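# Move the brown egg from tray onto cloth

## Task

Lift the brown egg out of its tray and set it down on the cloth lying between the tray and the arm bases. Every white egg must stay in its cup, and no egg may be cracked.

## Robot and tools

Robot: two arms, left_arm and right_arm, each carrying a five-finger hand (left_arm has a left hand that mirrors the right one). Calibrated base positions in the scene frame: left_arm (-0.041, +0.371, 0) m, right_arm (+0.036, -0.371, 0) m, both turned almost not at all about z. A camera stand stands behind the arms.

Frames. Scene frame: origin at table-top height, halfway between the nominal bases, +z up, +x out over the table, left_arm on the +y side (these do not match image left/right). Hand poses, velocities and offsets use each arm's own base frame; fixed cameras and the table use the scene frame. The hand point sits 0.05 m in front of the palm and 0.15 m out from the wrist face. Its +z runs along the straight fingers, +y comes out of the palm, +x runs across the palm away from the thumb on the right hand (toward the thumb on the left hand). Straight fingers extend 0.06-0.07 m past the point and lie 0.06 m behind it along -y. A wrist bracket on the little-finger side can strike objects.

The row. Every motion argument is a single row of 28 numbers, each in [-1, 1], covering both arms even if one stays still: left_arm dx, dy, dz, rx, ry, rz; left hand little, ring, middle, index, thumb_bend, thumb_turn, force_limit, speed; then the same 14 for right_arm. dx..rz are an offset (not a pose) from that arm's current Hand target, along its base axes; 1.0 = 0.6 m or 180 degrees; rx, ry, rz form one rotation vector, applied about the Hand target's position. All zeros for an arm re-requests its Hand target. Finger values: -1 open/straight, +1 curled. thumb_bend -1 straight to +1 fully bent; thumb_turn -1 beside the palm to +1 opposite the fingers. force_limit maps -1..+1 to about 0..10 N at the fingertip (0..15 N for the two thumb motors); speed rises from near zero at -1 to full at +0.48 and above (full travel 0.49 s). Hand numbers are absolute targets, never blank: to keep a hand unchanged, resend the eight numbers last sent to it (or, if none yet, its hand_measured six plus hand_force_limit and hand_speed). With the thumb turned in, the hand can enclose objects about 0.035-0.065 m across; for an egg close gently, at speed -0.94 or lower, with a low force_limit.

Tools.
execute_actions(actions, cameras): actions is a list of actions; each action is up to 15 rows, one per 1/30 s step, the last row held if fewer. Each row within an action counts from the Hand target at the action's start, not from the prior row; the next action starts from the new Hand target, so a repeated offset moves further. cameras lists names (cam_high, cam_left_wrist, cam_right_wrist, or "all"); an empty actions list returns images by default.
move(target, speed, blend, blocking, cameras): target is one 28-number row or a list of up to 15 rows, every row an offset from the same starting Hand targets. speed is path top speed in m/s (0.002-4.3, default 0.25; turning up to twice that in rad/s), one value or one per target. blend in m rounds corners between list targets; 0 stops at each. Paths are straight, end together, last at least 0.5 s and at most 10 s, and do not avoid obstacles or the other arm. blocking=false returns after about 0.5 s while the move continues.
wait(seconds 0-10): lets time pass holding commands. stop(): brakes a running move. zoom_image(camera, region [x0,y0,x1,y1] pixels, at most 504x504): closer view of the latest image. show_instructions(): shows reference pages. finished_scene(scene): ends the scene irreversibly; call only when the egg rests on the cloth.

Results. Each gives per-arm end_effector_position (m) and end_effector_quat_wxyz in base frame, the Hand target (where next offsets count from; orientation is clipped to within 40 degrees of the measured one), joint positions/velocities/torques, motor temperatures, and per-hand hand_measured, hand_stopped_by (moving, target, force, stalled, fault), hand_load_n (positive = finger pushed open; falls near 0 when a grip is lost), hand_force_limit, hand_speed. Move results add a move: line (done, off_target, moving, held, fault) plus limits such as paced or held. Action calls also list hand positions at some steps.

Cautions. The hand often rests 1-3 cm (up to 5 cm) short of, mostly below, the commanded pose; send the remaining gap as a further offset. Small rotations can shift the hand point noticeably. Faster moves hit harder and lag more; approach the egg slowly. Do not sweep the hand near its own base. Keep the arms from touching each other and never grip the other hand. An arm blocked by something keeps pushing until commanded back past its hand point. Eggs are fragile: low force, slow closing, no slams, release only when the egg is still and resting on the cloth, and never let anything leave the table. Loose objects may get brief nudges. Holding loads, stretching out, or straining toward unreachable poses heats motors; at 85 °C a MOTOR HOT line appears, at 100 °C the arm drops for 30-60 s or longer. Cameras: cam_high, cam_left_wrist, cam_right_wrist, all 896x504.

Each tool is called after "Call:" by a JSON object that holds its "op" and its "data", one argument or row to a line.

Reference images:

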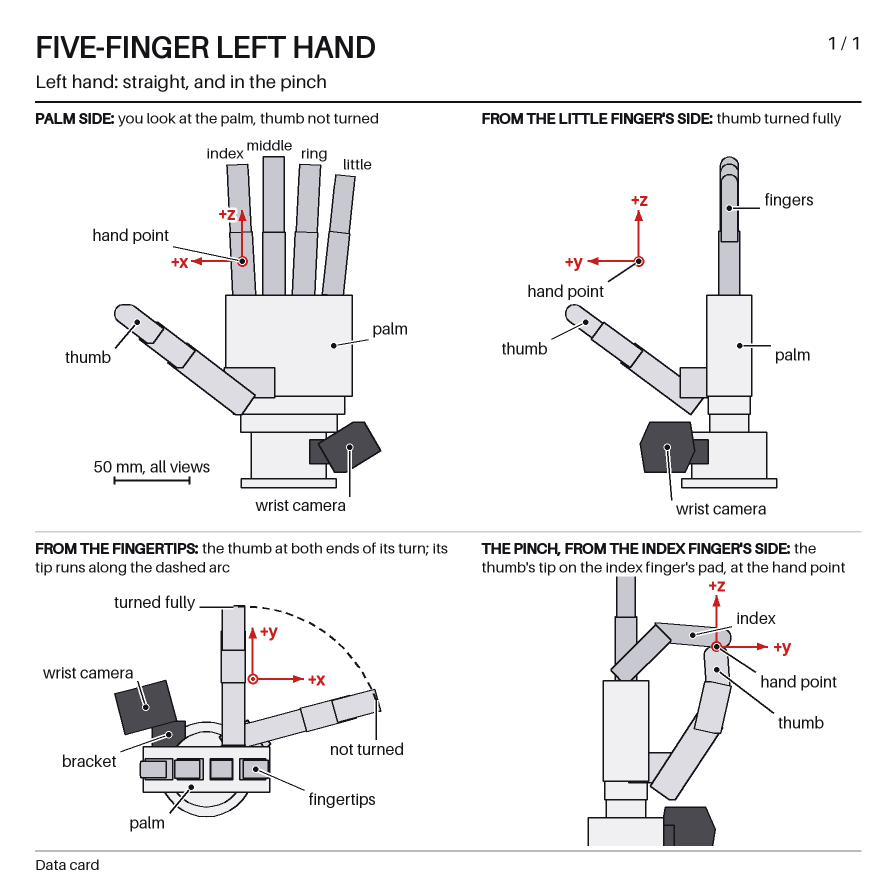

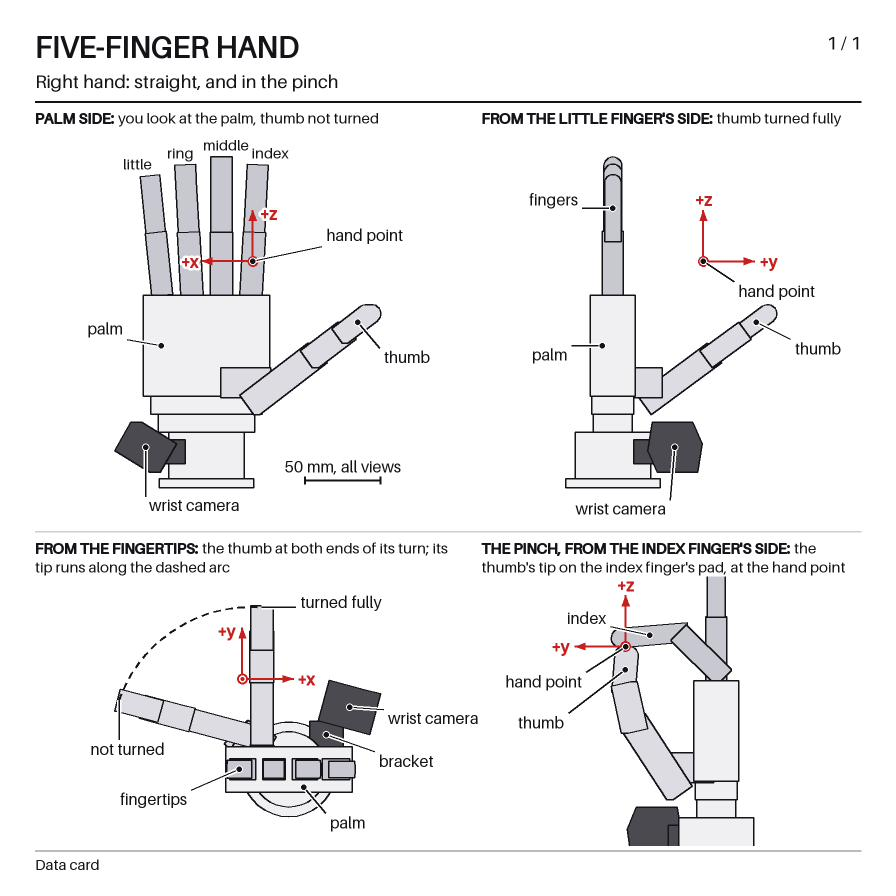

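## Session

Call:
{"op": "execute_actions", "data": {
  "actions": []
}}

Call:
{"op": "zoom_image", "data": {
  "camera": "cam_high",
  "region": [370, 80, 570, 230]
}}

Scene clock: 0.00 s.
left_arm: end_effector_position=(+0.5855, +0.1321, +0.2038) hand_measured=(-1.000, -1.000, -1.000, -1.000, -1.000, -1.000) hand_load_n=(+0.0, +0.0, +0.0, +0.0, +0.0, +0.0) hand_stopped_by=(target, target, target, target, target, target) hand_force_limit=0.00 hand_speed=-0.80 end_effector_quat_wxyz=(-0.215, +0.392, -0.588, +0.674) | right_arm: end_effector_position=(+0.4837, +0.4728, +0.1367) hand_measured=(-1.000, -1.000, -1.000, -1.000, -1.000, -1.000) hand_load_n=(+0.0, +0.0, +0.0, +0.0, +0.0, +0.0) hand_stopped_by=(target, target, target, target, target, target) hand_force_limit=0.00 hand_speed=-0.80 end_effector_quat_wxyz=(-0.557, +0.679, -0.392, +0.274)
Joint positions: left_arm=[0.56 1.785 1.129 0.659 1.233 -0.281] | right_arm=[0.771 1.682 0.989 0.459 0.177 0.109]
Joint velocities: within noise
Joint torques (N m): no reading
Motor temperatures (°C): left_arm=[27 24 24 22 23 25] | right_arm=[28 25 23 23 24 24]
Heat: left arm: hottest waist 27 °C; right arm: hottest waist 28 °C.
Hand target: left_arm +0.5910, +0.1356, +0.2197; -0.229, +0.378, -0.591, +0.674 | right_arm +0.4915, +0.4804, +0.1601; -0.574, +0.665, -0.388, +0.279

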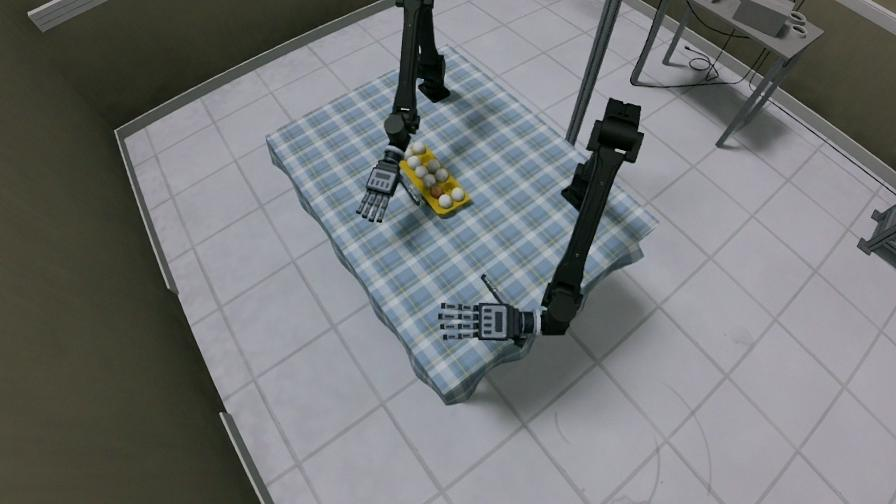

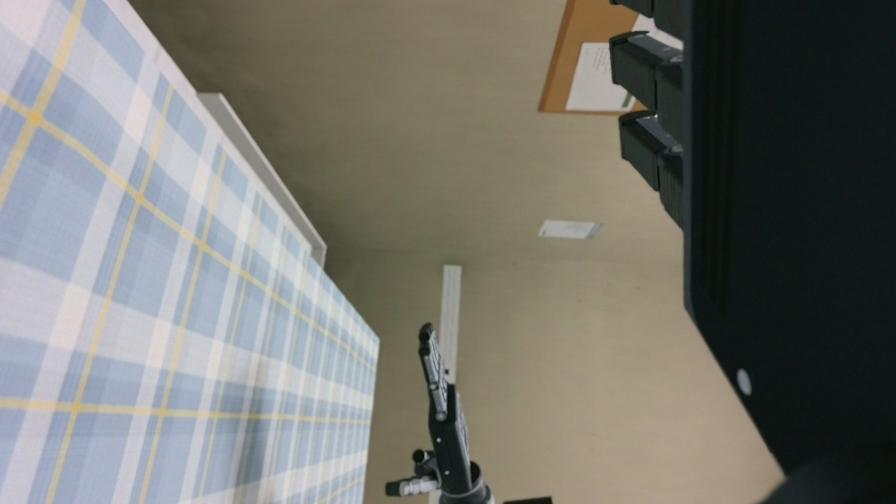

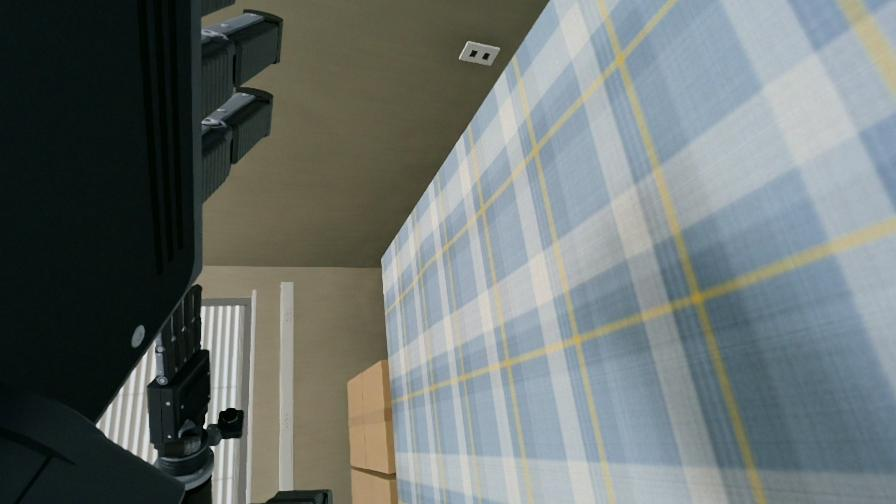

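Scaled by 2.520 from the camera's 896x504 image, which has a finer 1280x720 frame.

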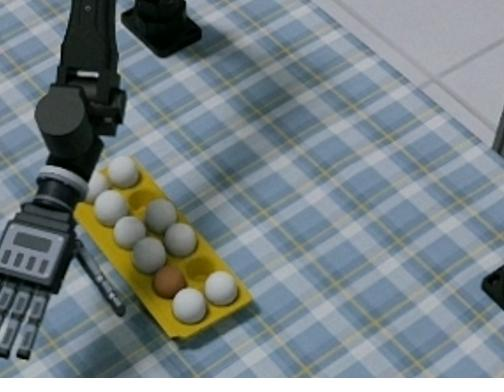

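Call:
{"op": "move", "data": {
  "target": [
    [0,0,0,0,0,0,-1,-1,-1,-1,-1,-1,0,-0.8,0,0,0.13,0,0,0,1,1,0,0,-1,1,-0.4,0.2],
    [0,0,0,0,0,0,-1,-1,-1,-1,-1,-1,0,-0.8,-0.2768,0.011,0.12,-0.0927,0.1143,-0.0281,1,1,0,0,-1,1,-0.4,0.2],
    [0,0,0,0,0,0,-1,-1,-1,-1,-1,-1,0,-0.8,-0.2768,0.011,0.01,-0.0927,0.1143,-0.0281,1,1,0,0,-1,1,-0.4,0.2]
  ],
  "blend": 0.03,
  "speed": 0.3,
  "cameras": ["cam_high","cam_right_wrist"]
}}

Call:
{"op": "zoom_image", "data": {
  "camera": "cam_high",
  "region": [390, 120, 490, 220]
}}

Scene clock: 4.33 s.
left_arm: end_effector_position=(+0.5855, +0.1321, +0.2038) hand_measured=(-1.000, -1.000, -1.000, -1.000, -1.000, -1.000) hand_load_n=(+0.0, +0.0, +0.0, +0.0, +0.0, -0.5) hand_stopped_by=(target, target, target, target, target, target) hand_force_limit=0.00 hand_speed=-0.80 end_effector_quat_wxyz=(-0.215, +0.392, -0.588, +0.674) | right_arm: end_effector_position=(+0.3229, +0.4785, +0.1584) hand_measured=(+1.000, +1.000, +0.000, +0.000, -1.000, +1.000) hand_load_n=(+0.0, +0.0, +0.0, +0.0, +0.0, +0.0) hand_stopped_by=(target, target, target, target, target, target) hand_force_limit=-0.40 hand_speed=0.20 end_effector_quat_wxyz=(-0.367, +0.770, -0.466, +0.235)
Joint positions: left_arm=[0.56 1.785 1.129 0.659 1.233 -0.281] | right_arm=[1.046 1.476 1.112 -0.395 0.451 0.366]
Joint torques (N m): left_arm=[0.79 -16.44 9.47 1.2 -0.08 -0.11] | right_arm=[0.32 -11.93 11.02 2.36 0.36 0.09]
Heat: left arm: hottest waist 27 °C; right arm: hottest waist 28 °C.
Hand target: left_arm +0.5910, +0.1356, +0.2197; -0.229, +0.378, -0.591, +0.674 | right_arm +0.3254, +0.4870, +0.1660; -0.381, +0.763, -0.468, +0.234
Off the commanded pose: left_arm 0.017 m, 2 deg | right_arm 0.012 m, 2 deg.
move: off_target (left_arm, right_arm)
Images, in order (width x height): cam_high 896x504, cam_right_wrist 896x504.

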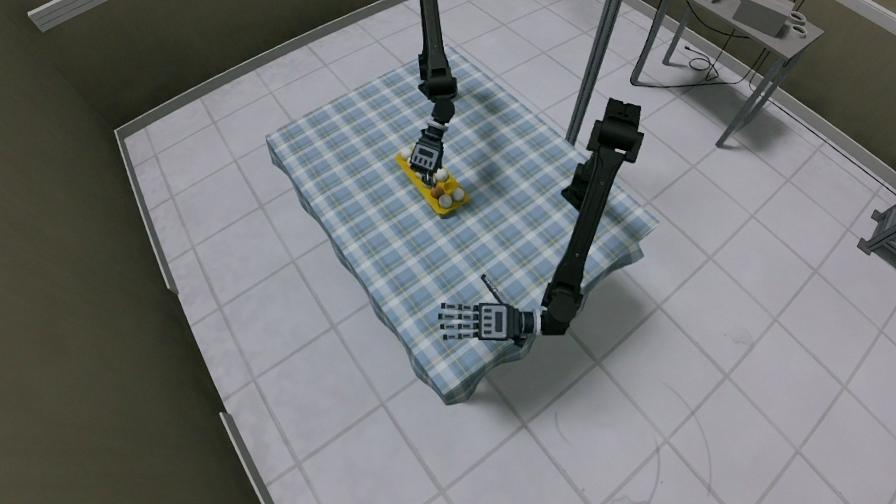

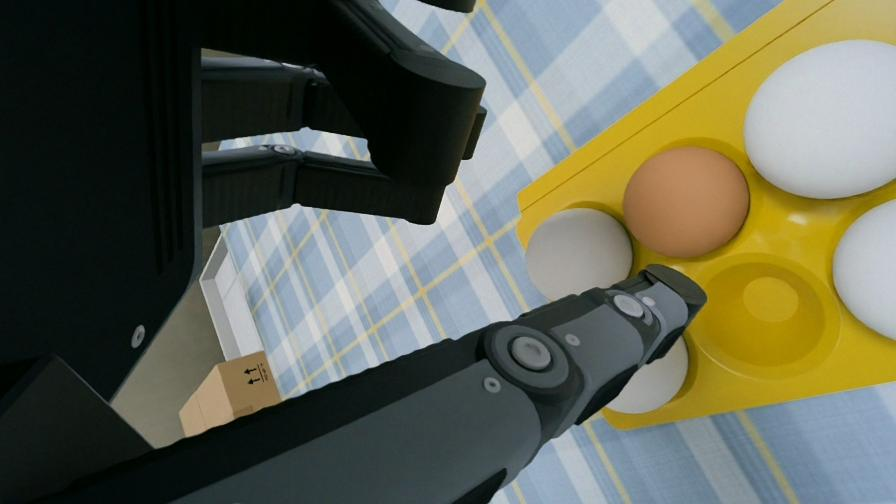

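Scaled by 5.040 from the camera's 896x504 image, which has a finer 1280x720 frame.

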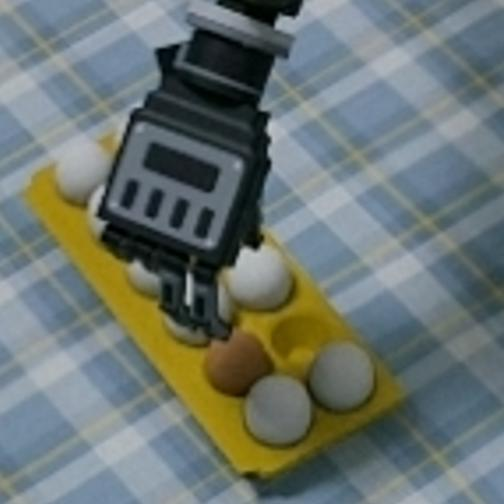

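Call:
{"op": "move", "data": {
  "target": [0,0,0,0,0,0,-1,-1,-1,-1,-1,-1,0,-0.8,0,0,-0.12,0,0,0,1,1,0,0,-1,1,-0.4,0.2],
  "speed": 0.15,
  "cameras": ["cam_high","cam_right_wrist"]
}}

Call:
{"op": "zoom_image", "data": {
  "camera": "cam_high",
  "region": [415, 165, 455, 205]
}}

Scene clock: 6.60 s.
left_arm: end_effector_position=(+0.5855, +0.1321, +0.2038) hand_measured=(-1.000, -1.000, -1.000, -1.000, -1.000, -1.000) hand_load_n=(+0.0, +0.0, +0.0, +0.0, +0.0, +0.0) hand_stopped_by=(target, target, target, target, target, target) hand_force_limit=0.00 hand_speed=-0.80 end_effector_quat_wxyz=(-0.215, +0.392, -0.588, +0.674) | right_arm: end_effector_position=(+0.3225, +0.4779, +0.0856) hand_measured=(+1.000, +1.000, +0.000, +0.000, -1.000, +1.000) hand_load_n=(+0.0, +0.0, +0.0, +0.0, +0.0, +0.0) hand_stopped_by=(target, target, target, target, target, target) hand_force_limit=-0.40 hand_speed=0.20 end_effector_quat_wxyz=(-0.366, +0.770, -0.466, +0.235)
Joint positions: left_arm=[0.56 1.785 1.129 0.659 1.233 -0.281] | right_arm=[1.046 1.565 1.001 -0.197 0.451 0.368]
Joint torques (N m): left_arm=[0.79 -16.44 9.48 1.22 -0.08 -0.1] | right_arm=[0.21 -12.4 10.19 2.37 0.33 0.12]
Heat: left arm: hottest waist 27 °C; right arm: hottest waist 28 °C.
Hand target: left_arm +0.5910, +0.1356, +0.2197; -0.229, +0.378, -0.591, +0.674 | right_arm +0.3254, +0.4871, +0.0942; -0.381, +0.762, -0.468, +0.234
Off the commanded pose: left_arm 0.017 m, 2 deg | right_arm 0.013 m, 2 deg.
move: off_target (left_arm, right_arm)
Images, in order (width x height): cam_high 896x504, cam_right_wrist 896x504.

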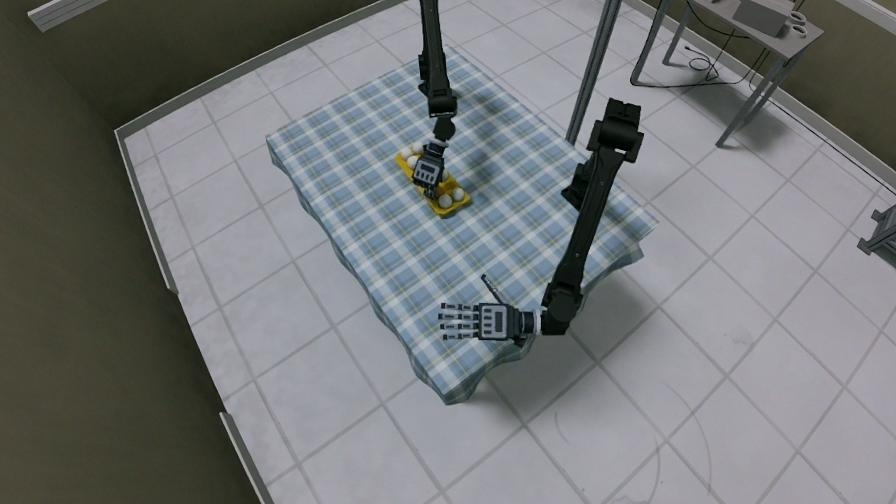

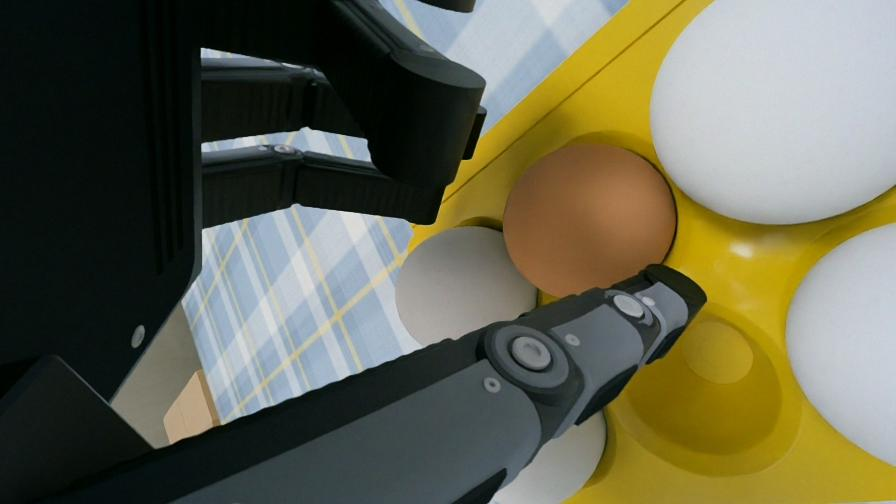

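Scaled by 12.600 from the camera's 896x504 image, which has a finer 1280x720 frame.

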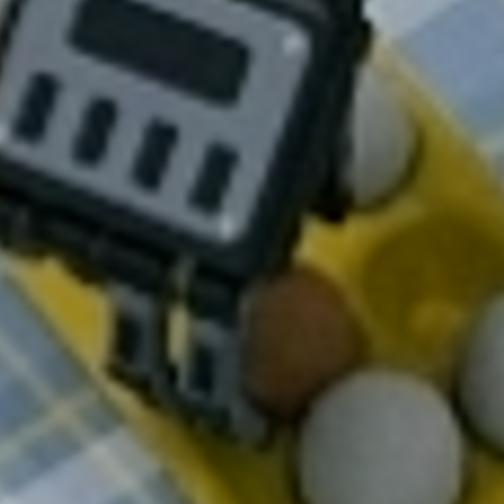

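Call:
{"op": "move", "data": {
  "target": [0,0,0,0,0,0,-1,-1,-1,-1,-1,-1,0,-0.8,0,0,-0.037,0,0,0,1,1,0.06,0.06,-1,1,-0.4,0.2],
  "speed": 0.08,
  "cameras": ["cam_high","cam_right_wrist"]
}}

Call:
{"op": "zoom_image", "data": {
  "camera": "cam_high",
  "region": [415, 165, 455, 205]
}}

Scene clock: 8.40 s.
left_arm: end_effector_position=(+0.5855, +0.1321, +0.2038) hand_measured=(-1.000, -1.000, -1.000, -1.000, -1.000, -1.000) hand_load_n=(+0.0, +0.0, +0.0, +0.0, +0.0, -0.5) hand_stopped_by=(target, target, target, target, target, target) hand_force_limit=0.00 hand_speed=-0.80 end_effector_quat_wxyz=(-0.215, +0.392, -0.588, +0.674) | right_arm: end_effector_position=(+0.3232, +0.4790, +0.0669) hand_measured=(+1.000, +1.000, +0.060, +0.060, -1.000, +1.000) hand_load_n=(+0.0, +0.0, +0.0, +0.0, +0.0, +0.0) hand_stopped_by=(target, target, target, target, target, target) hand_force_limit=-0.40 hand_speed=0.20 end_effector_quat_wxyz=(-0.369, +0.769, -0.466, +0.235)
Joint positions: left_arm=[0.56 1.785 1.129 0.659 1.233 -0.281] | right_arm=[1.046 1.596 0.976 -0.136 0.451 0.368]
Joint torques (N m): left_arm=[0.79 -16.38 9.46 1.21 -0.08 -0.1] | right_arm=[-0.03 -12.28 9.68 2.18 0.35 0.12]
Heat: left arm: hottest waist 27 °C; right arm: hottest waist 28 °C.
Hand target: left_arm +0.5910, +0.1356, +0.2197; -0.229, +0.378, -0.591, +0.674 | right_arm +0.3254, +0.4870, +0.0718; -0.381, +0.763, -0.468, +0.234
Off the commanded pose: left_arm 0.017 m, 2 deg | right_arm 0.010 m, 2 deg.
move: off_target (left_arm)
Images, in order (width x height): cam_high 896x504, cam_right_wrist 896x504.

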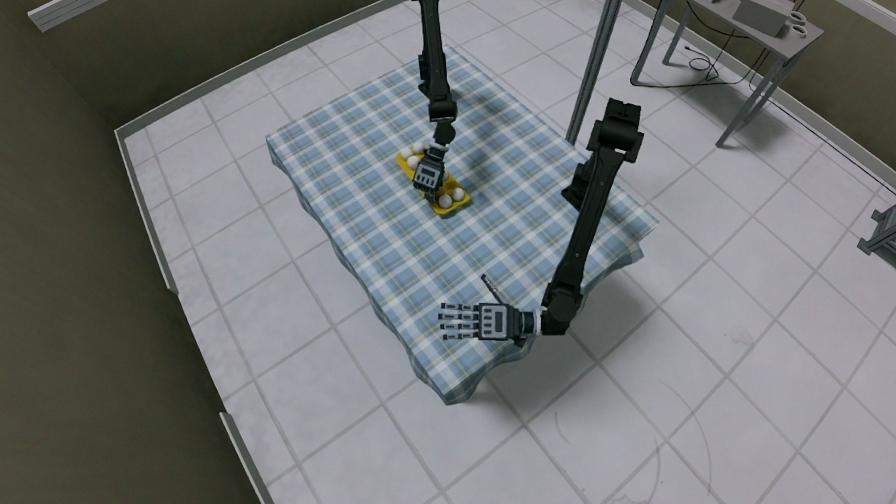

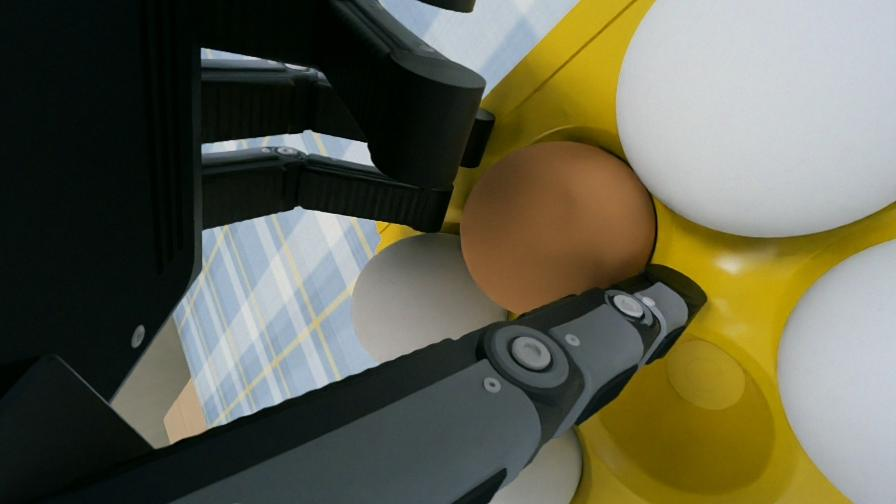

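Scaled by 12.600 from the camera's 896x504 image, which has a finer 1280x720 frame.

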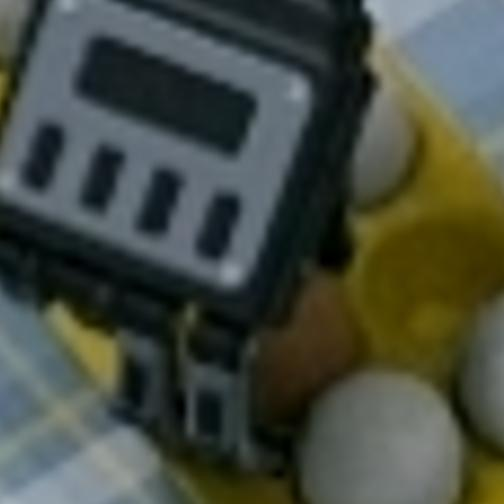

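Call:
{"op": "move", "data": {
  "target": [0,0,0,0,0,0,-1,-1,-1,-1,-1,-1,0,-0.8,0.001,0,-0.007,0,0,0,1,1,0.06,0.06,-1,1,-0.4,0.2],
  "speed": 0.05,
  "cameras": ["cam_right_wrist"]
}}

Scene clock: 10.30 s.
left_arm: end_effector_position=(+0.5855, +0.1321, +0.2038) hand_measured=(-1.000, -1.000, -1.000, -1.000, -1.000, -1.000) hand_load_n=(+0.0, +0.0, +0.0, +0.0, +0.0, +0.0) hand_stopped_by=(target, target, target, target, target, target) hand_force_limit=0.00 hand_speed=-0.80 end_effector_quat_wxyz=(-0.215, +0.392, -0.588, +0.674) | right_arm: end_effector_position=(+0.3244, +0.4811, +0.0668) hand_measured=(+1.000, +1.000, +0.060, +0.060, -1.000, +1.000) hand_load_n=(+0.0, +0.0, +0.0, +0.0, +0.0, +0.0) hand_stopped_by=(target, target, target, target, target, target) hand_force_limit=-0.40 hand_speed=0.20 end_effector_quat_wxyz=(-0.373, +0.767, -0.466, +0.235)
Joint positions: left_arm=[0.56 1.785 1.129 0.659 1.233 -0.281] | right_arm=[1.046 1.6 0.976 -0.124 0.451 0.368]
Joint torques (N m): left_arm=[0.79 -16.44 9.46 1.21 -0.08 -0.11] | right_arm=[-0.09 -11.87 9.33 2.32 0.31 0.12]
Heat: left arm: hottest waist 27 °C; right arm: hottest waist 28 °C.
Hand target: left_arm +0.5910, +0.1356, +0.2197; -0.229, +0.378, -0.591, +0.674 | right_arm +0.3260, +0.4870, +0.0678; -0.381, +0.762, -0.468, +0.234
Off the commanded pose: left_arm 0.017 m, 2 deg | right_arm 0.006 m, 1 deg.
move: off_target (left_arm)
Images, in order (width x height): cam_right_wrist 896x504.

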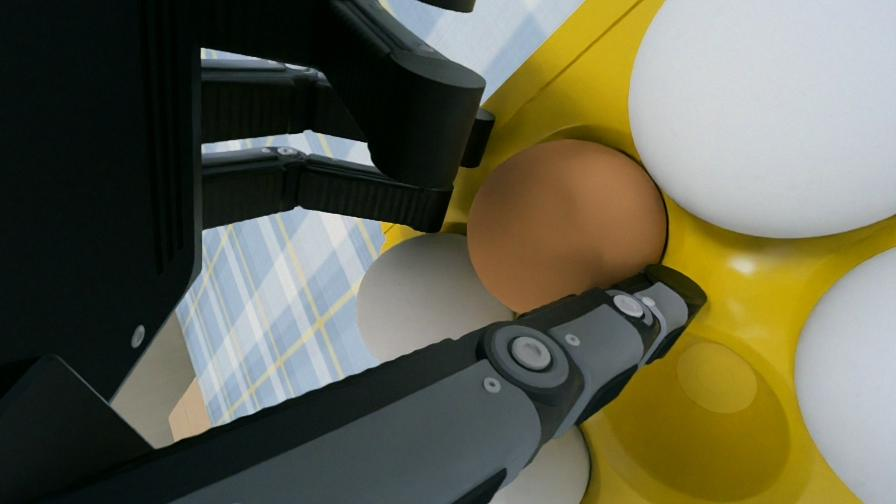

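Call:
{"op": "move", "data": {
  "target": [0,0,0,0,0,0,-1,-1,-1,-1,-1,-1,0,-0.8,0.003,0.001,-0.009,0,0,0,1,1,0.06,0.06,-1,1,-0.4,0.2],
  "speed": 0.05,
  "cameras": ["cam_right_wrist"]
}}

Scene clock: 11.43 s.
left_arm: end_effector_position=(+0.5855, +0.1321, +0.2038) hand_measured=(-1.000, -1.000, -1.000, -1.000, -1.000, -1.000) hand_load_n=(+0.0, +0.0, +0.0, +0.0, +0.0, -0.5) hand_stopped_by=(target, target, target, target, target, target) hand_force_limit=0.00 hand_speed=-0.80 end_effector_quat_wxyz=(-0.215, +0.392, -0.588, +0.674) | right_arm: end_effector_position=(+0.3249, +0.4820, +0.0640) hand_measured=(+1.000, +1.000, +0.060, +0.060, -1.000, +1.000) hand_load_n=(+0.0, +0.0, -1.5, +0.0, +0.0, +0.0) hand_stopped_by=(target, target, target, target, target, target) hand_force_limit=-0.40 hand_speed=0.20 end_effector_quat_wxyz=(-0.374, +0.767, -0.466, +0.235)
Joint positions: left_arm=[0.56 1.785 1.129 0.659 1.233 -0.281] | right_arm=[1.046 1.606 0.974 -0.112 0.451 0.368]
Joint torques (N m): left_arm=[0.73 -16.44 9.44 1.22 -0.08 -0.1] | right_arm=[-0.03 -11.4 9.22 2.41 0.24 0.07]
Heat: left arm: hottest waist 27 °C; right arm: hottest waist 28 °C.
Hand target: left_arm +0.5910, +0.1356, +0.2197; -0.229, +0.378, -0.591, +0.674 | right_arm +0.3278, +0.4876, +0.0624; -0.381, +0.762, -0.468, +0.234
Off the commanded pose: left_arm 0.017 m, 2 deg | right_arm 0.007 m, 1 deg.
move: off_target (left_arm)
Images, in order (width x height): cam_right_wrist 896x504.

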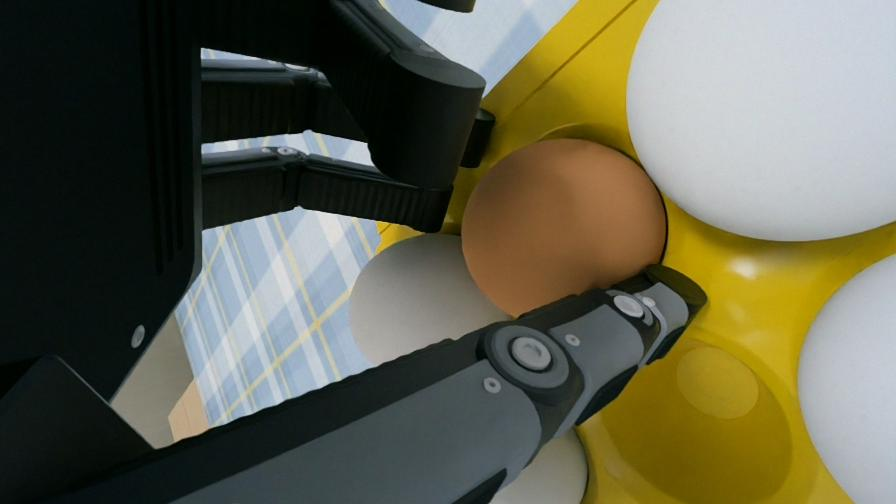

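Call:
{"op": "execute_actions", "data": {
  "actions": [
    [[0,0,0,0,0,0,-1,-1,-1,-1,-1,-1,0,-0.8,0,0,0,0,0,0,1,1,0.5,0.5,-1,1,-0.6,-0.88]],
    [[0,0,0,0,0,0,-1,-1,-1,-1,-1,-1,0,-0.8,0,0,0,0,0,0,1,1,0.5,0.5,-1,1,-0.6,-0.88]],
    [[0,0,0,0,0,0,-1,-1,-1,-1,-1,-1,0,-0.8,0,0,0,0,0,0,1,1,0.5,0.5,-1,1,-0.6,-0.88]]
  ],
  "cameras": ["cam_right_wrist"]
}}

Scene clock: 13.50 s.
left_arm: end_effector_position=(+0.5855, +0.1321, +0.2038) hand_measured=(-1.000, -1.000, -1.000, -1.000, -1.000, -1.000) hand_load_n=(+0.0, +0.0, +0.0, +0.0, +0.0, +0.0) hand_stopped_by=(target, target, target, target, target, target) hand_force_limit=0.00 hand_speed=-0.80 end_effector_quat_wxyz=(-0.215, +0.392, -0.588, +0.674) | right_arm: end_effector_position=(+0.3248, +0.4820, +0.0620) hand_measured=(+1.000, +1.000, +0.226, +0.348, -1.000, +1.000) hand_load_n=(+0.0, +0.0, +2.5, +2.0, +1.0, +0.0) hand_stopped_by=(target, target, force, force, target, target) hand_force_limit=-0.60 hand_speed=-0.88 end_effector_quat_wxyz=(-0.373, +0.767, -0.466, +0.235)
Joint positions: left_arm=[0.56 1.785 1.129 0.659 1.233 -0.281] | right_arm=[1.046 1.61 0.974 -0.111 0.451 0.368]
Joint torques (N m): left_arm=[0.79 -16.44 9.47 1.24 -0.09 -0.11] | right_arm=[-0.15 -11.99 9.32 2.43 0.26 0.06]
Heat: left arm: hottest waist 27 °C; right arm: hottest waist 28 °C.
Hand target: left_arm +0.5910, +0.1356, +0.2197; -0.229, +0.378, -0.591, +0.674 | right_arm +0.3278, +0.4876, +0.0623; -0.381, +0.763, -0.468, +0.234
Off the commanded pose: left_arm 0.017 m, 2 deg | right_arm 0.006 m, 1 deg.
Step readings (end_effector_position of left_arm | right_arm):
0: (+0.5855, +0.1321, +0.2038) | (+0.3249, +0.4820, +0.0640)
1: (+0.5855, +0.1321, +0.2038) | (+0.3249, +0.4820, +0.0640)
2: (+0.5855, +0.1321, +0.2038) | (+0.3249, +0.4820, +0.0640)
4: (+0.5855, +0.1321, +0.2038) | (+0.3249, +0.4821, +0.0640)
8: (+0.5855, +0.1321, +0.2038) | (+0.3248, +0.4820, +0.0630)
15: (+0.5855, +0.1321, +0.2038) | (+0.3248, +0.4819, +0.0621)
16: (+0.5855, +0.1321, +0.2038) | (+0.3248, +0.4819, +0.0621)
17: (+0.5855, +0.1321, +0.2038) | (+0.3248, +0.4819, +0.0621)
19: (+0.5855, +0.1321, +0.2038) | (+0.3248, +0.4820, +0.0623)
23: (+0.5855, +0.1321, +0.2038) | (+0.3248, +0.4820, +0.0623)
30: (+0.5855, +0.1321, +0.2038) | (+0.3248, +0.4820, +0.0620)
31: (+0.5855, +0.1321, +0.2038) | (+0.3248, +0.4820, +0.0620)
32: (+0.5855, +0.1321, +0.2038) | (+0.3248, +0.4820, +0.0620)
34: (+0.5855, +0.1321, +0.2038) | (+0.3248, +0.4820, +0.0620)
38: (+0.5855, +0.1321, +0.2038) | (+0.3248, +0.4820, +0.0620)
45: (+0.5855, +0.1321, +0.2038) | (+0.3248, +0.4820, +0.0620)
Images, in order (width x height): cam_right_wrist 896x504.

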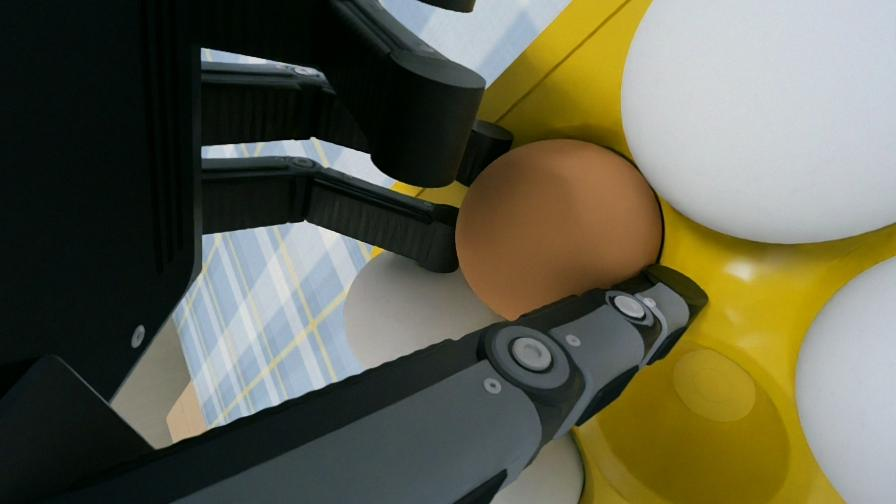

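Call:
{"op": "move", "data": {
  "target": [0,0,0,0,0,0,-1,-1,-1,-1,-1,-1,0,-0.8,0,0,0.07,0,0,0,1,1,0.5,0.5,-1,1,-0.6,-0.88],
  "speed": 0.08,
  "cameras": ["cam_right_wrist"]
}}

Scene clock: 14.80 s.
left_arm: end_effector_position=(+0.5855, +0.1321, +0.2038) hand_measured=(-1.000, -1.000, -1.000, -1.000, -1.000, -1.000) hand_load_n=(+0.0, -0.5, +0.0, +0.0, +0.0, -0.5) hand_stopped_by=(target, target, target, target, target, target) hand_force_limit=0.00 hand_speed=-0.80 end_effector_quat_wxyz=(-0.215, +0.392, -0.588, +0.674) | right_arm: end_effector_position=(+0.3188, +0.4722, +0.0739) hand_measured=(+1.000, +1.000, +0.226, +0.348, -1.000, +1.000) hand_load_n=(+0.0, +0.5, +3.0, +1.0, +1.0, +0.5) hand_stopped_by=(target, target, force, force, target, target) hand_force_limit=-0.60 hand_speed=-0.88 end_effector_quat_wxyz=(-0.358, +0.773, -0.468, +0.234)
Joint positions: left_arm=[0.56 1.785 1.129 0.659 1.233 -0.281] | right_arm=[1.046 1.572 0.981 -0.191 0.451 0.374]
Joint torques (N m): left_arm=[0.79 -16.44 9.48 1.22 -0.09 -0.09] | right_arm=[0.09 -14.1 13.11 0.94 0.25 -0.01]
Heat: left arm: hottest waist 27 °C; right arm: hottest waist 28 °C.
Hand target: left_arm +0.5910, +0.1356, +0.2197; -0.229, +0.378, -0.591, +0.674 | right_arm +0.3278, +0.4877, +0.1044; -0.381, +0.762, -0.468, +0.234
Off the commanded pose: left_arm 0.017 m, 2 deg | right_arm 0.035 m, 3 deg.
move: off_target (left_arm, right_arm)
Images, in order (width x height): cam_right_wrist 896x504.

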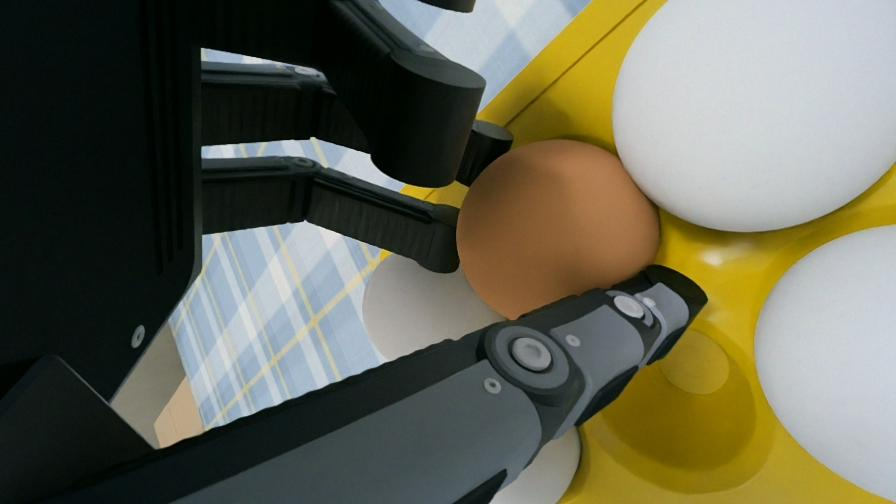

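Call:
{"op": "move", "data": {
  "target": [0,0,0,0,0,0,-1,-1,-1,-1,-1,-1,0,-0.8,0,0,0.13,0,0,0,1,1,0.5,0.5,-1,1,-0.6,-0.88],
  "speed": 0.08,
  "cameras": ["cam_right_wrist", "cam_high"]
}}

Scene clock: 16.63 s.
left_arm: end_effector_position=(+0.5855, +0.1321, +0.2038) hand_measured=(-1.000, -1.000, -1.000, -1.000, -1.000, -1.000) hand_load_n=(+0.0, +0.0, +0.0, +0.0, +0.0, -0.5) hand_stopped_by=(target, target, target, target, target, target) hand_force_limit=0.00 hand_speed=-0.80 end_effector_quat_wxyz=(-0.215, +0.392, -0.588, +0.674) | right_arm: end_effector_position=(+0.3173, +0.4695, +0.1409) hand_measured=(+1.000, +1.000, +0.226, +0.348, -1.000, +1.000) hand_load_n=(+0.0, +0.0, +2.5, +1.5, +1.0, +0.5) hand_stopped_by=(target, target, force, force, target, target) hand_force_limit=-0.60 hand_speed=-0.88 end_effector_quat_wxyz=(-0.348, +0.778, -0.468, +0.234)
Joint positions: left_arm=[0.56 1.785 1.129 0.659 1.233 -0.281] | right_arm=[1.046 1.484 1.091 -0.411 0.451 0.374]
Joint torques (N m): left_arm=[0.73 -16.44 9.47 1.21 -0.08 -0.1] | right_arm=[0.09 -13.63 15.27 1.24 0.28 -0.01]
Heat: left arm: hottest waist 27 °C; right arm: hottest waist 28 °C.
Hand target: left_arm +0.5910, +0.1356, +0.2197; -0.229, +0.378, -0.591, +0.674 | right_arm +0.3278, +0.4876, +0.1822; -0.381, +0.762, -0.468, +0.234
Off the commanded pose: left_arm 0.017 m, 2 deg | right_arm 0.047 m, 4 deg.
move: off_target (left_arm, right_arm)
Images, in order (width x height): cam_high 896x504, cam_right_wrist 896x504.

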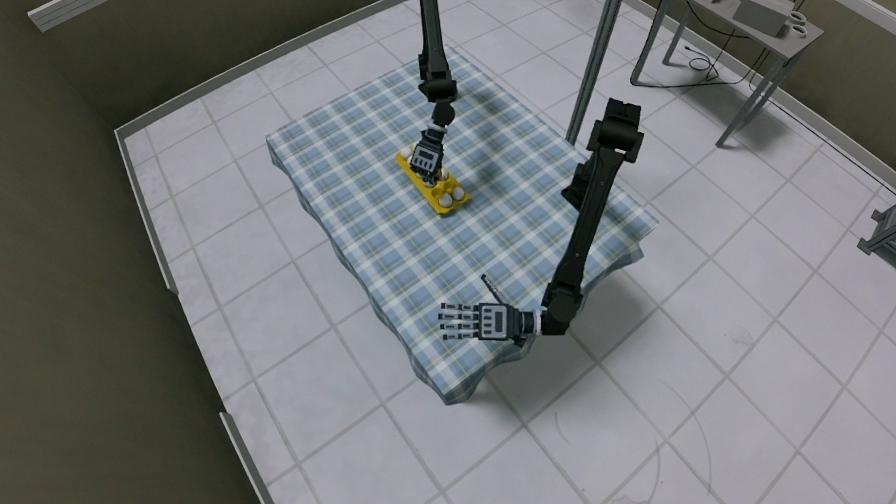

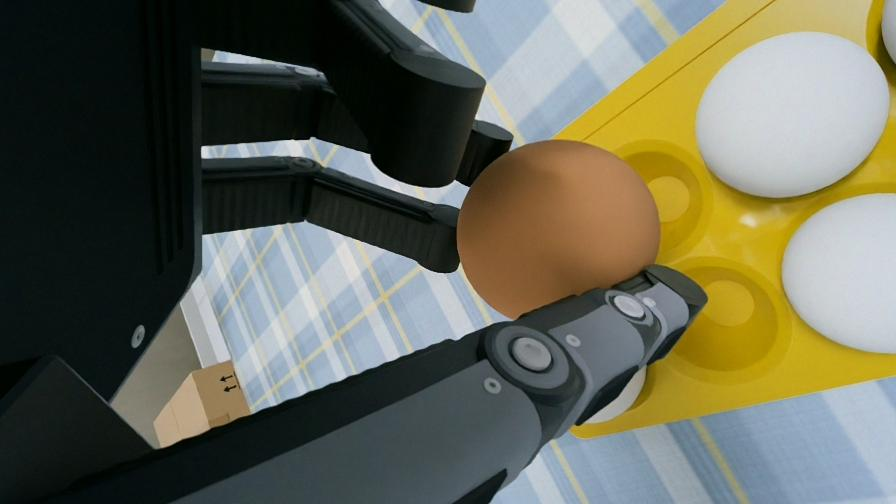

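Call:
{"op": "move", "data": {
  "target": [
    [0,0,0,0,0,0,-1,-1,-1,-1,-1,-1,0,-0.8,0,0,0.07,0,0,0,1,1,0.5,0.5,-1,1,-0.6,-0.88],
    [0,0,0,0,0,0,-1,-1,-1,-1,-1,-1,0,-0.8,-0.381,-0.129,0.08,-0.161,-0.2404,0.2995,1,1,0.5,0.5,-1,1,-0.6,-0.88],
    [0,0,0,0,0,0,-1,-1,-1,-1,-1,-1,0,-0.8,-0.381,-0.129,-0.152,-0.161,-0.2404,0.2995,1,1,0.5,0.5,-1,1,-0.6,-0.88]
  ],
  "speed": [0.1,0.2,0.1],
  "blend": [0.02,0.02,0],
  "cameras": ["cam_right_wrist", "cam_high"]
}}

Scene clock: 23.13 s.
left_arm: end_effector_position=(+0.5855, +0.1321, +0.2038) hand_measured=(-1.000, -1.000, -1.000, -1.000, -1.000, -1.000) hand_load_n=(+0.0, -0.5, +0.0, +0.0, +0.0, +0.0) hand_stopped_by=(target, target, target, target, target, target) hand_force_limit=0.00 hand_speed=-0.80 end_effector_quat_wxyz=(-0.215, +0.392, -0.588, +0.674) | right_arm: end_effector_position=(+0.1014, +0.4026, +0.0847) hand_measured=(+1.000, +1.000, +0.226, +0.348, -1.000, +1.000) hand_load_n=(+0.0, +0.0, +2.5, +1.5, +1.0, +1.0) hand_stopped_by=(target, target, force, force, target, target) hand_force_limit=-0.60 hand_speed=-0.88 end_effector_quat_wxyz=(-0.380, +0.824, +0.149, +0.393)
Joint positions: left_arm=[0.56 1.785 1.129 0.659 1.233 -0.281] | right_arm=[1.624 1.2 0.47 0.218 0.61 -0.67]
Joint torques (N m): left_arm=[0.79 -16.44 9.46 1.22 -0.08 -0.1] | right_arm=[0.15 -5.66 9.4 2.33 0.4 -0.15]
Heat: left arm: hottest waist 27 °C; right arm: hottest waist 28 °C.
Hand target: left_arm +0.5910, +0.1356, +0.2197; -0.229, +0.378, -0.591, +0.674 | right_arm +0.0992, +0.4102, +0.0912; -0.390, +0.817, +0.151, +0.397
Off the commanded pose: left_arm 0.017 m, 2 deg | right_arm 0.010 m, 1 deg.
move: off_target (left_arm)
Images, in order (width x height): cam_high 896x504, cam_right_wrist 896x504.

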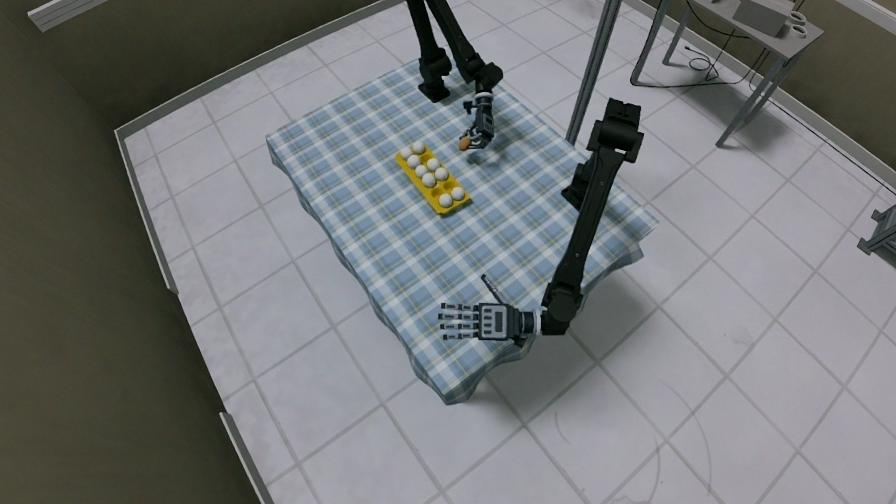

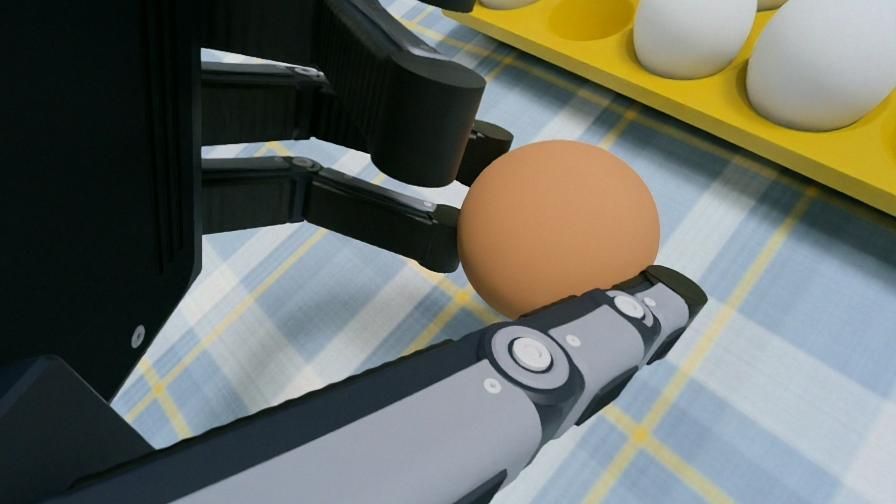

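Call:
{"op": "move", "data": {
  "target": [
    [0,0,0,0,0,0,-1,-1,-1,-1,-1,-1,0,-0.8,0,0,-0.065,0,0,0,1,1,0.5,0.5,-1,1,-0.6,-0.88],
    [0,0,0,0,0,0,-1,-1,-1,-1,-1,-1,0,-0.8,0,0,-0.078,0,0,0,1,1,0.5,0.5,-1,1,-0.6,-0.88]
  ],
  "speed": [0.08,0.03],
  "blend": [0.01,0],
  "cameras": ["cam_right_wrist"]
}}

Scene clock: 24.70 s.
left_arm: end_effector_position=(+0.5855, +0.1321, +0.2038) hand_measured=(-1.000, -1.000, -1.000, -1.000, -1.000, -1.000) hand_load_n=(+0.0, -0.5, +0.0, +0.0, +0.0, -0.5) hand_stopped_by=(target, target, target, target, target, target) hand_force_limit=0.00 hand_speed=-0.80 end_effector_quat_wxyz=(-0.215, +0.392, -0.588, +0.674) | right_arm: end_effector_position=(+0.1014, +0.4043, +0.0404) hand_measured=(+1.000, +1.000, +0.226, +0.348, -1.000, +1.000) hand_load_n=(+0.0, +0.0, +2.0, +1.0, +1.0, +0.5) hand_stopped_by=(target, target, force, force, target, target) hand_force_limit=-0.60 hand_speed=-0.88 end_effector_quat_wxyz=(-0.382, +0.823, +0.148, +0.394)
Joint positions: left_arm=[0.56 1.785 1.129 0.659 1.233 -0.281] | right_arm=[1.624 1.352 0.419 0.425 0.61 -0.67]
Joint torques (N m): left_arm=[0.67 -16.56 9.46 1.22 -0.08 -0.1] | right_arm=[0.44 -6.71 7.53 2.56 0.41 -0.14]
Heat: left arm: hottest waist 27 °C; right arm: hottest waist 28 °C.
Hand target: left_arm +0.5910, +0.1356, +0.2197; -0.229, +0.378, -0.591, +0.674 | right_arm +0.0992, +0.4101, +0.0442; -0.389, +0.817, +0.151, +0.397
Off the commanded pose: left_arm 0.017 m, 2 deg | right_arm 0.007 m, 1 deg.
move: off_target (left_arm); blend cut to 0.0039 m at target 1
Images, in order (width x height): cam_right_wrist 896x504.

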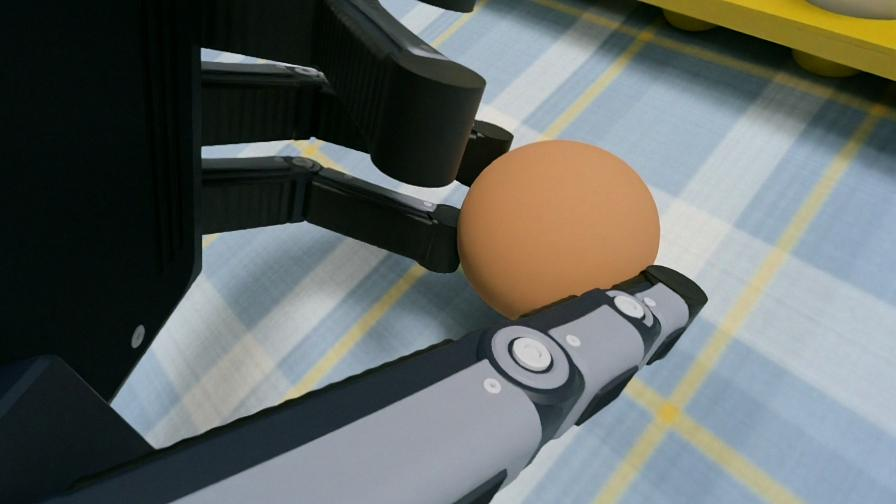

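Call:
{"op": "move", "data": {
  "target": [0,0,0,0,0,0,-1,-1,-1,-1,-1,-1,0,-0.8,0,0,-0.008,0,0,0,1,1,0.5,0.5,-1,1,-0.6,-0.88],
  "speed": 0.04
}}

Call:
{"op": "move", "data": {
  "target": [0,0,0,0,0,0,-1,-1,-1,-1,-1,-1,0,-0.8,0,0,-0.006,0,0,0,1,1,0.5,0.5,-1,1,-0.6,-0.88],
  "speed": 0.04
}}

Scene clock: 25.87 s.
left_arm: end_effector_position=(+0.5855, +0.1321, +0.2038) hand_measured=(-1.000, -1.000, -1.000, -1.000, -1.000, -1.000) hand_load_n=(+0.0, +0.0, +0.0, +0.0, +0.0, -0.5) hand_stopped_by=(target, target, target, target, target, target) hand_force_limit=0.00 hand_speed=-0.80 end_effector_quat_wxyz=(-0.215, +0.392, -0.588, +0.674) | right_arm: end_effector_position=(+0.1014, +0.4042, +0.0355) hand_measured=(+1.000, +1.000, +0.226, +0.348, -1.000, +1.000) hand_load_n=(+0.0, +0.0, +2.5, +1.0, +1.0, +0.5) hand_stopped_by=(target, target, force, force, target, target) hand_force_limit=-0.60 hand_speed=-0.88 end_effector_quat_wxyz=(-0.382, +0.823, +0.148, +0.394)
Joint positions: left_arm=[0.56 1.785 1.129 0.659 1.233 -0.281] | right_arm=[1.624 1.37 0.414 0.448 0.61 -0.67]
Joint torques (N m): left_arm=[0.79 -16.5 9.46 1.22 -0.08 -0.1] | right_arm=[0.21 -6.24 7.46 2.54 0.38 -0.16]
Heat: left arm: hottest waist 27 °C; right arm: hottest waist 28 °C.
Hand target: left_arm +0.5910, +0.1356, +0.2197; -0.229, +0.378, -0.591, +0.674 | right_arm +0.0992, +0.4101, +0.0395; -0.390, +0.817, +0.151, +0.397
Off the commanded pose: left_arm 0.017 m, 2 deg | right_arm 0.007 m, 1 deg.
move: off_target (left_arm)

Scene clock: 26.70 s.
left_arm: end_effector_position=(+0.5855, +0.1321, +0.2038) hand_measured=(-1.000, -1.000, -1.000, -1.000, -1.000, -1.000) hand_load_n=(+0.0, +0.0, +0.0, +0.0, +0.0, +0.0) hand_stopped_by=(target, target, target, target, target, target) hand_force_limit=0.00 hand_speed=-0.80 end_effector_quat_wxyz=(-0.215, +0.392, -0.588, +0.674) | right_arm: end_effector_position=(+0.1013, +0.4057, +0.0332) hand_measured=(+1.000, +1.000, +0.226, +0.348, -1.000, +1.000) hand_load_n=(+0.0, +0.0, +2.5, +1.5, +1.0, +0.5) hand_stopped_by=(target, target, force, force, target, target) hand_force_limit=-0.60 hand_speed=-0.88 end_effector_quat_wxyz=(-0.383, +0.822, +0.148, +0.394)
Joint positions: left_arm=[0.56 1.785 1.129 0.659 1.233 -0.281] | right_arm=[1.624 1.383 0.414 0.464 0.61 -0.67]
Joint torques (N m): left_arm=[0.73 -16.38 9.46 1.22 -0.09 -0.11] | right_arm=[0.15 -6.42 7.15 2.62 0.39 -0.14]
Heat: left arm: hottest waist 27 °C; right arm: hottest waist 28 °C.
Hand target: left_arm +0.5910, +0.1356, +0.2197; -0.229, +0.378, -0.591, +0.674 | right_arm +0.0992, +0.4101, +0.0359; -0.390, +0.817, +0.151, +0.397
Off the commanded pose: left_arm 0.017 m, 2 deg | right_arm 0.006 m, 1 deg.
move: off_target (left_arm)

Call:
{"op": "move", "data": {
  "target": [0,0,0,0,0,0,-1,-1,-1,-1,-1,-1,0,-0.8,0,0,-0.006,0,0,0,1,1,0.5,0.5,-1,1,-0.6,-0.88],
  "speed": 0.04,
  "cameras": ["cam_right_wrist"]
}}

Scene clock: 27.73 s.
left_arm: end_effector_position=(+0.5855, +0.1321, +0.2038) hand_measured=(-1.000, -1.000, -1.000, -1.000, -1.000, -1.000) hand_load_n=(+0.0, +0.0, +0.0, -0.5, +0.0, -0.5) hand_stopped_by=(target, target, target, target, target, target) hand_force_limit=0.00 hand_speed=-0.80 end_effector_quat_wxyz=(-0.215, +0.392, -0.588, +0.674) | right_arm: end_effector_position=(+0.1016, +0.4056, +0.0305) hand_measured=(+1.000, +1.000, +0.226, +0.348, -1.000, +1.000) hand_load_n=(+0.0, +0.0, +2.5, +1.0, +0.5, +0.5) hand_stopped_by=(target, target, force, force, target, target) hand_force_limit=-0.60 hand_speed=-0.88 end_effector_quat_wxyz=(-0.384, +0.822, +0.149, +0.395)
Joint positions: left_arm=[0.56 1.785 1.129 0.659 1.233 -0.281] | right_arm=[1.624 1.395 0.411 0.483 0.611 -0.674]
Joint torques (N m): left_arm=[0.79 -16.38 9.47 1.21 -0.09 -0.1] | right_arm=[0.09 -6.59 7.08 2.48 0.33 -0.17]
Heat: left arm: hottest waist 27 °C; right arm: hottest waist 28 °C.
Hand target: left_arm +0.5910, +0.1356, +0.2197; -0.229, +0.378, -0.591, +0.674 | right_arm +0.0991, +0.4101, +0.0323; -0.389, +0.817, +0.151, +0.397
Off the commanded pose: left_arm 0.017 m, 2 deg | right_arm 0.005 m, 1 deg.
move: off_target (left_arm)
Images, in order (width x height): cam_right_wrist 896x504.

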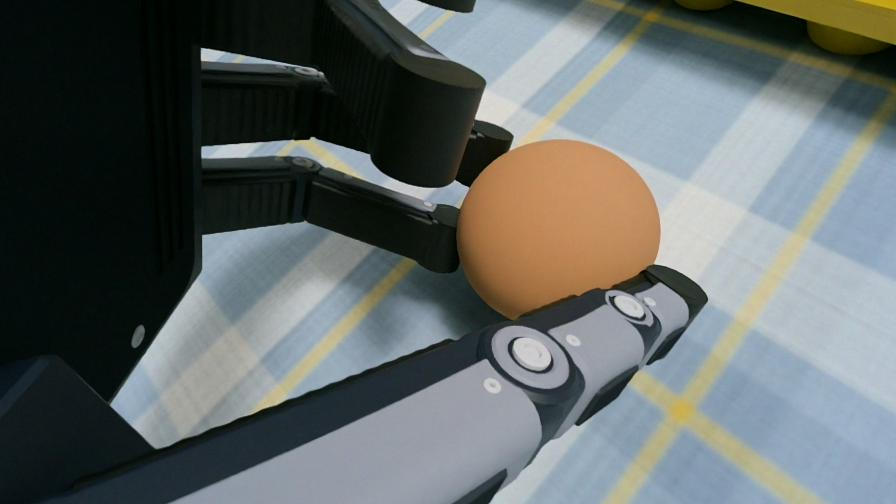

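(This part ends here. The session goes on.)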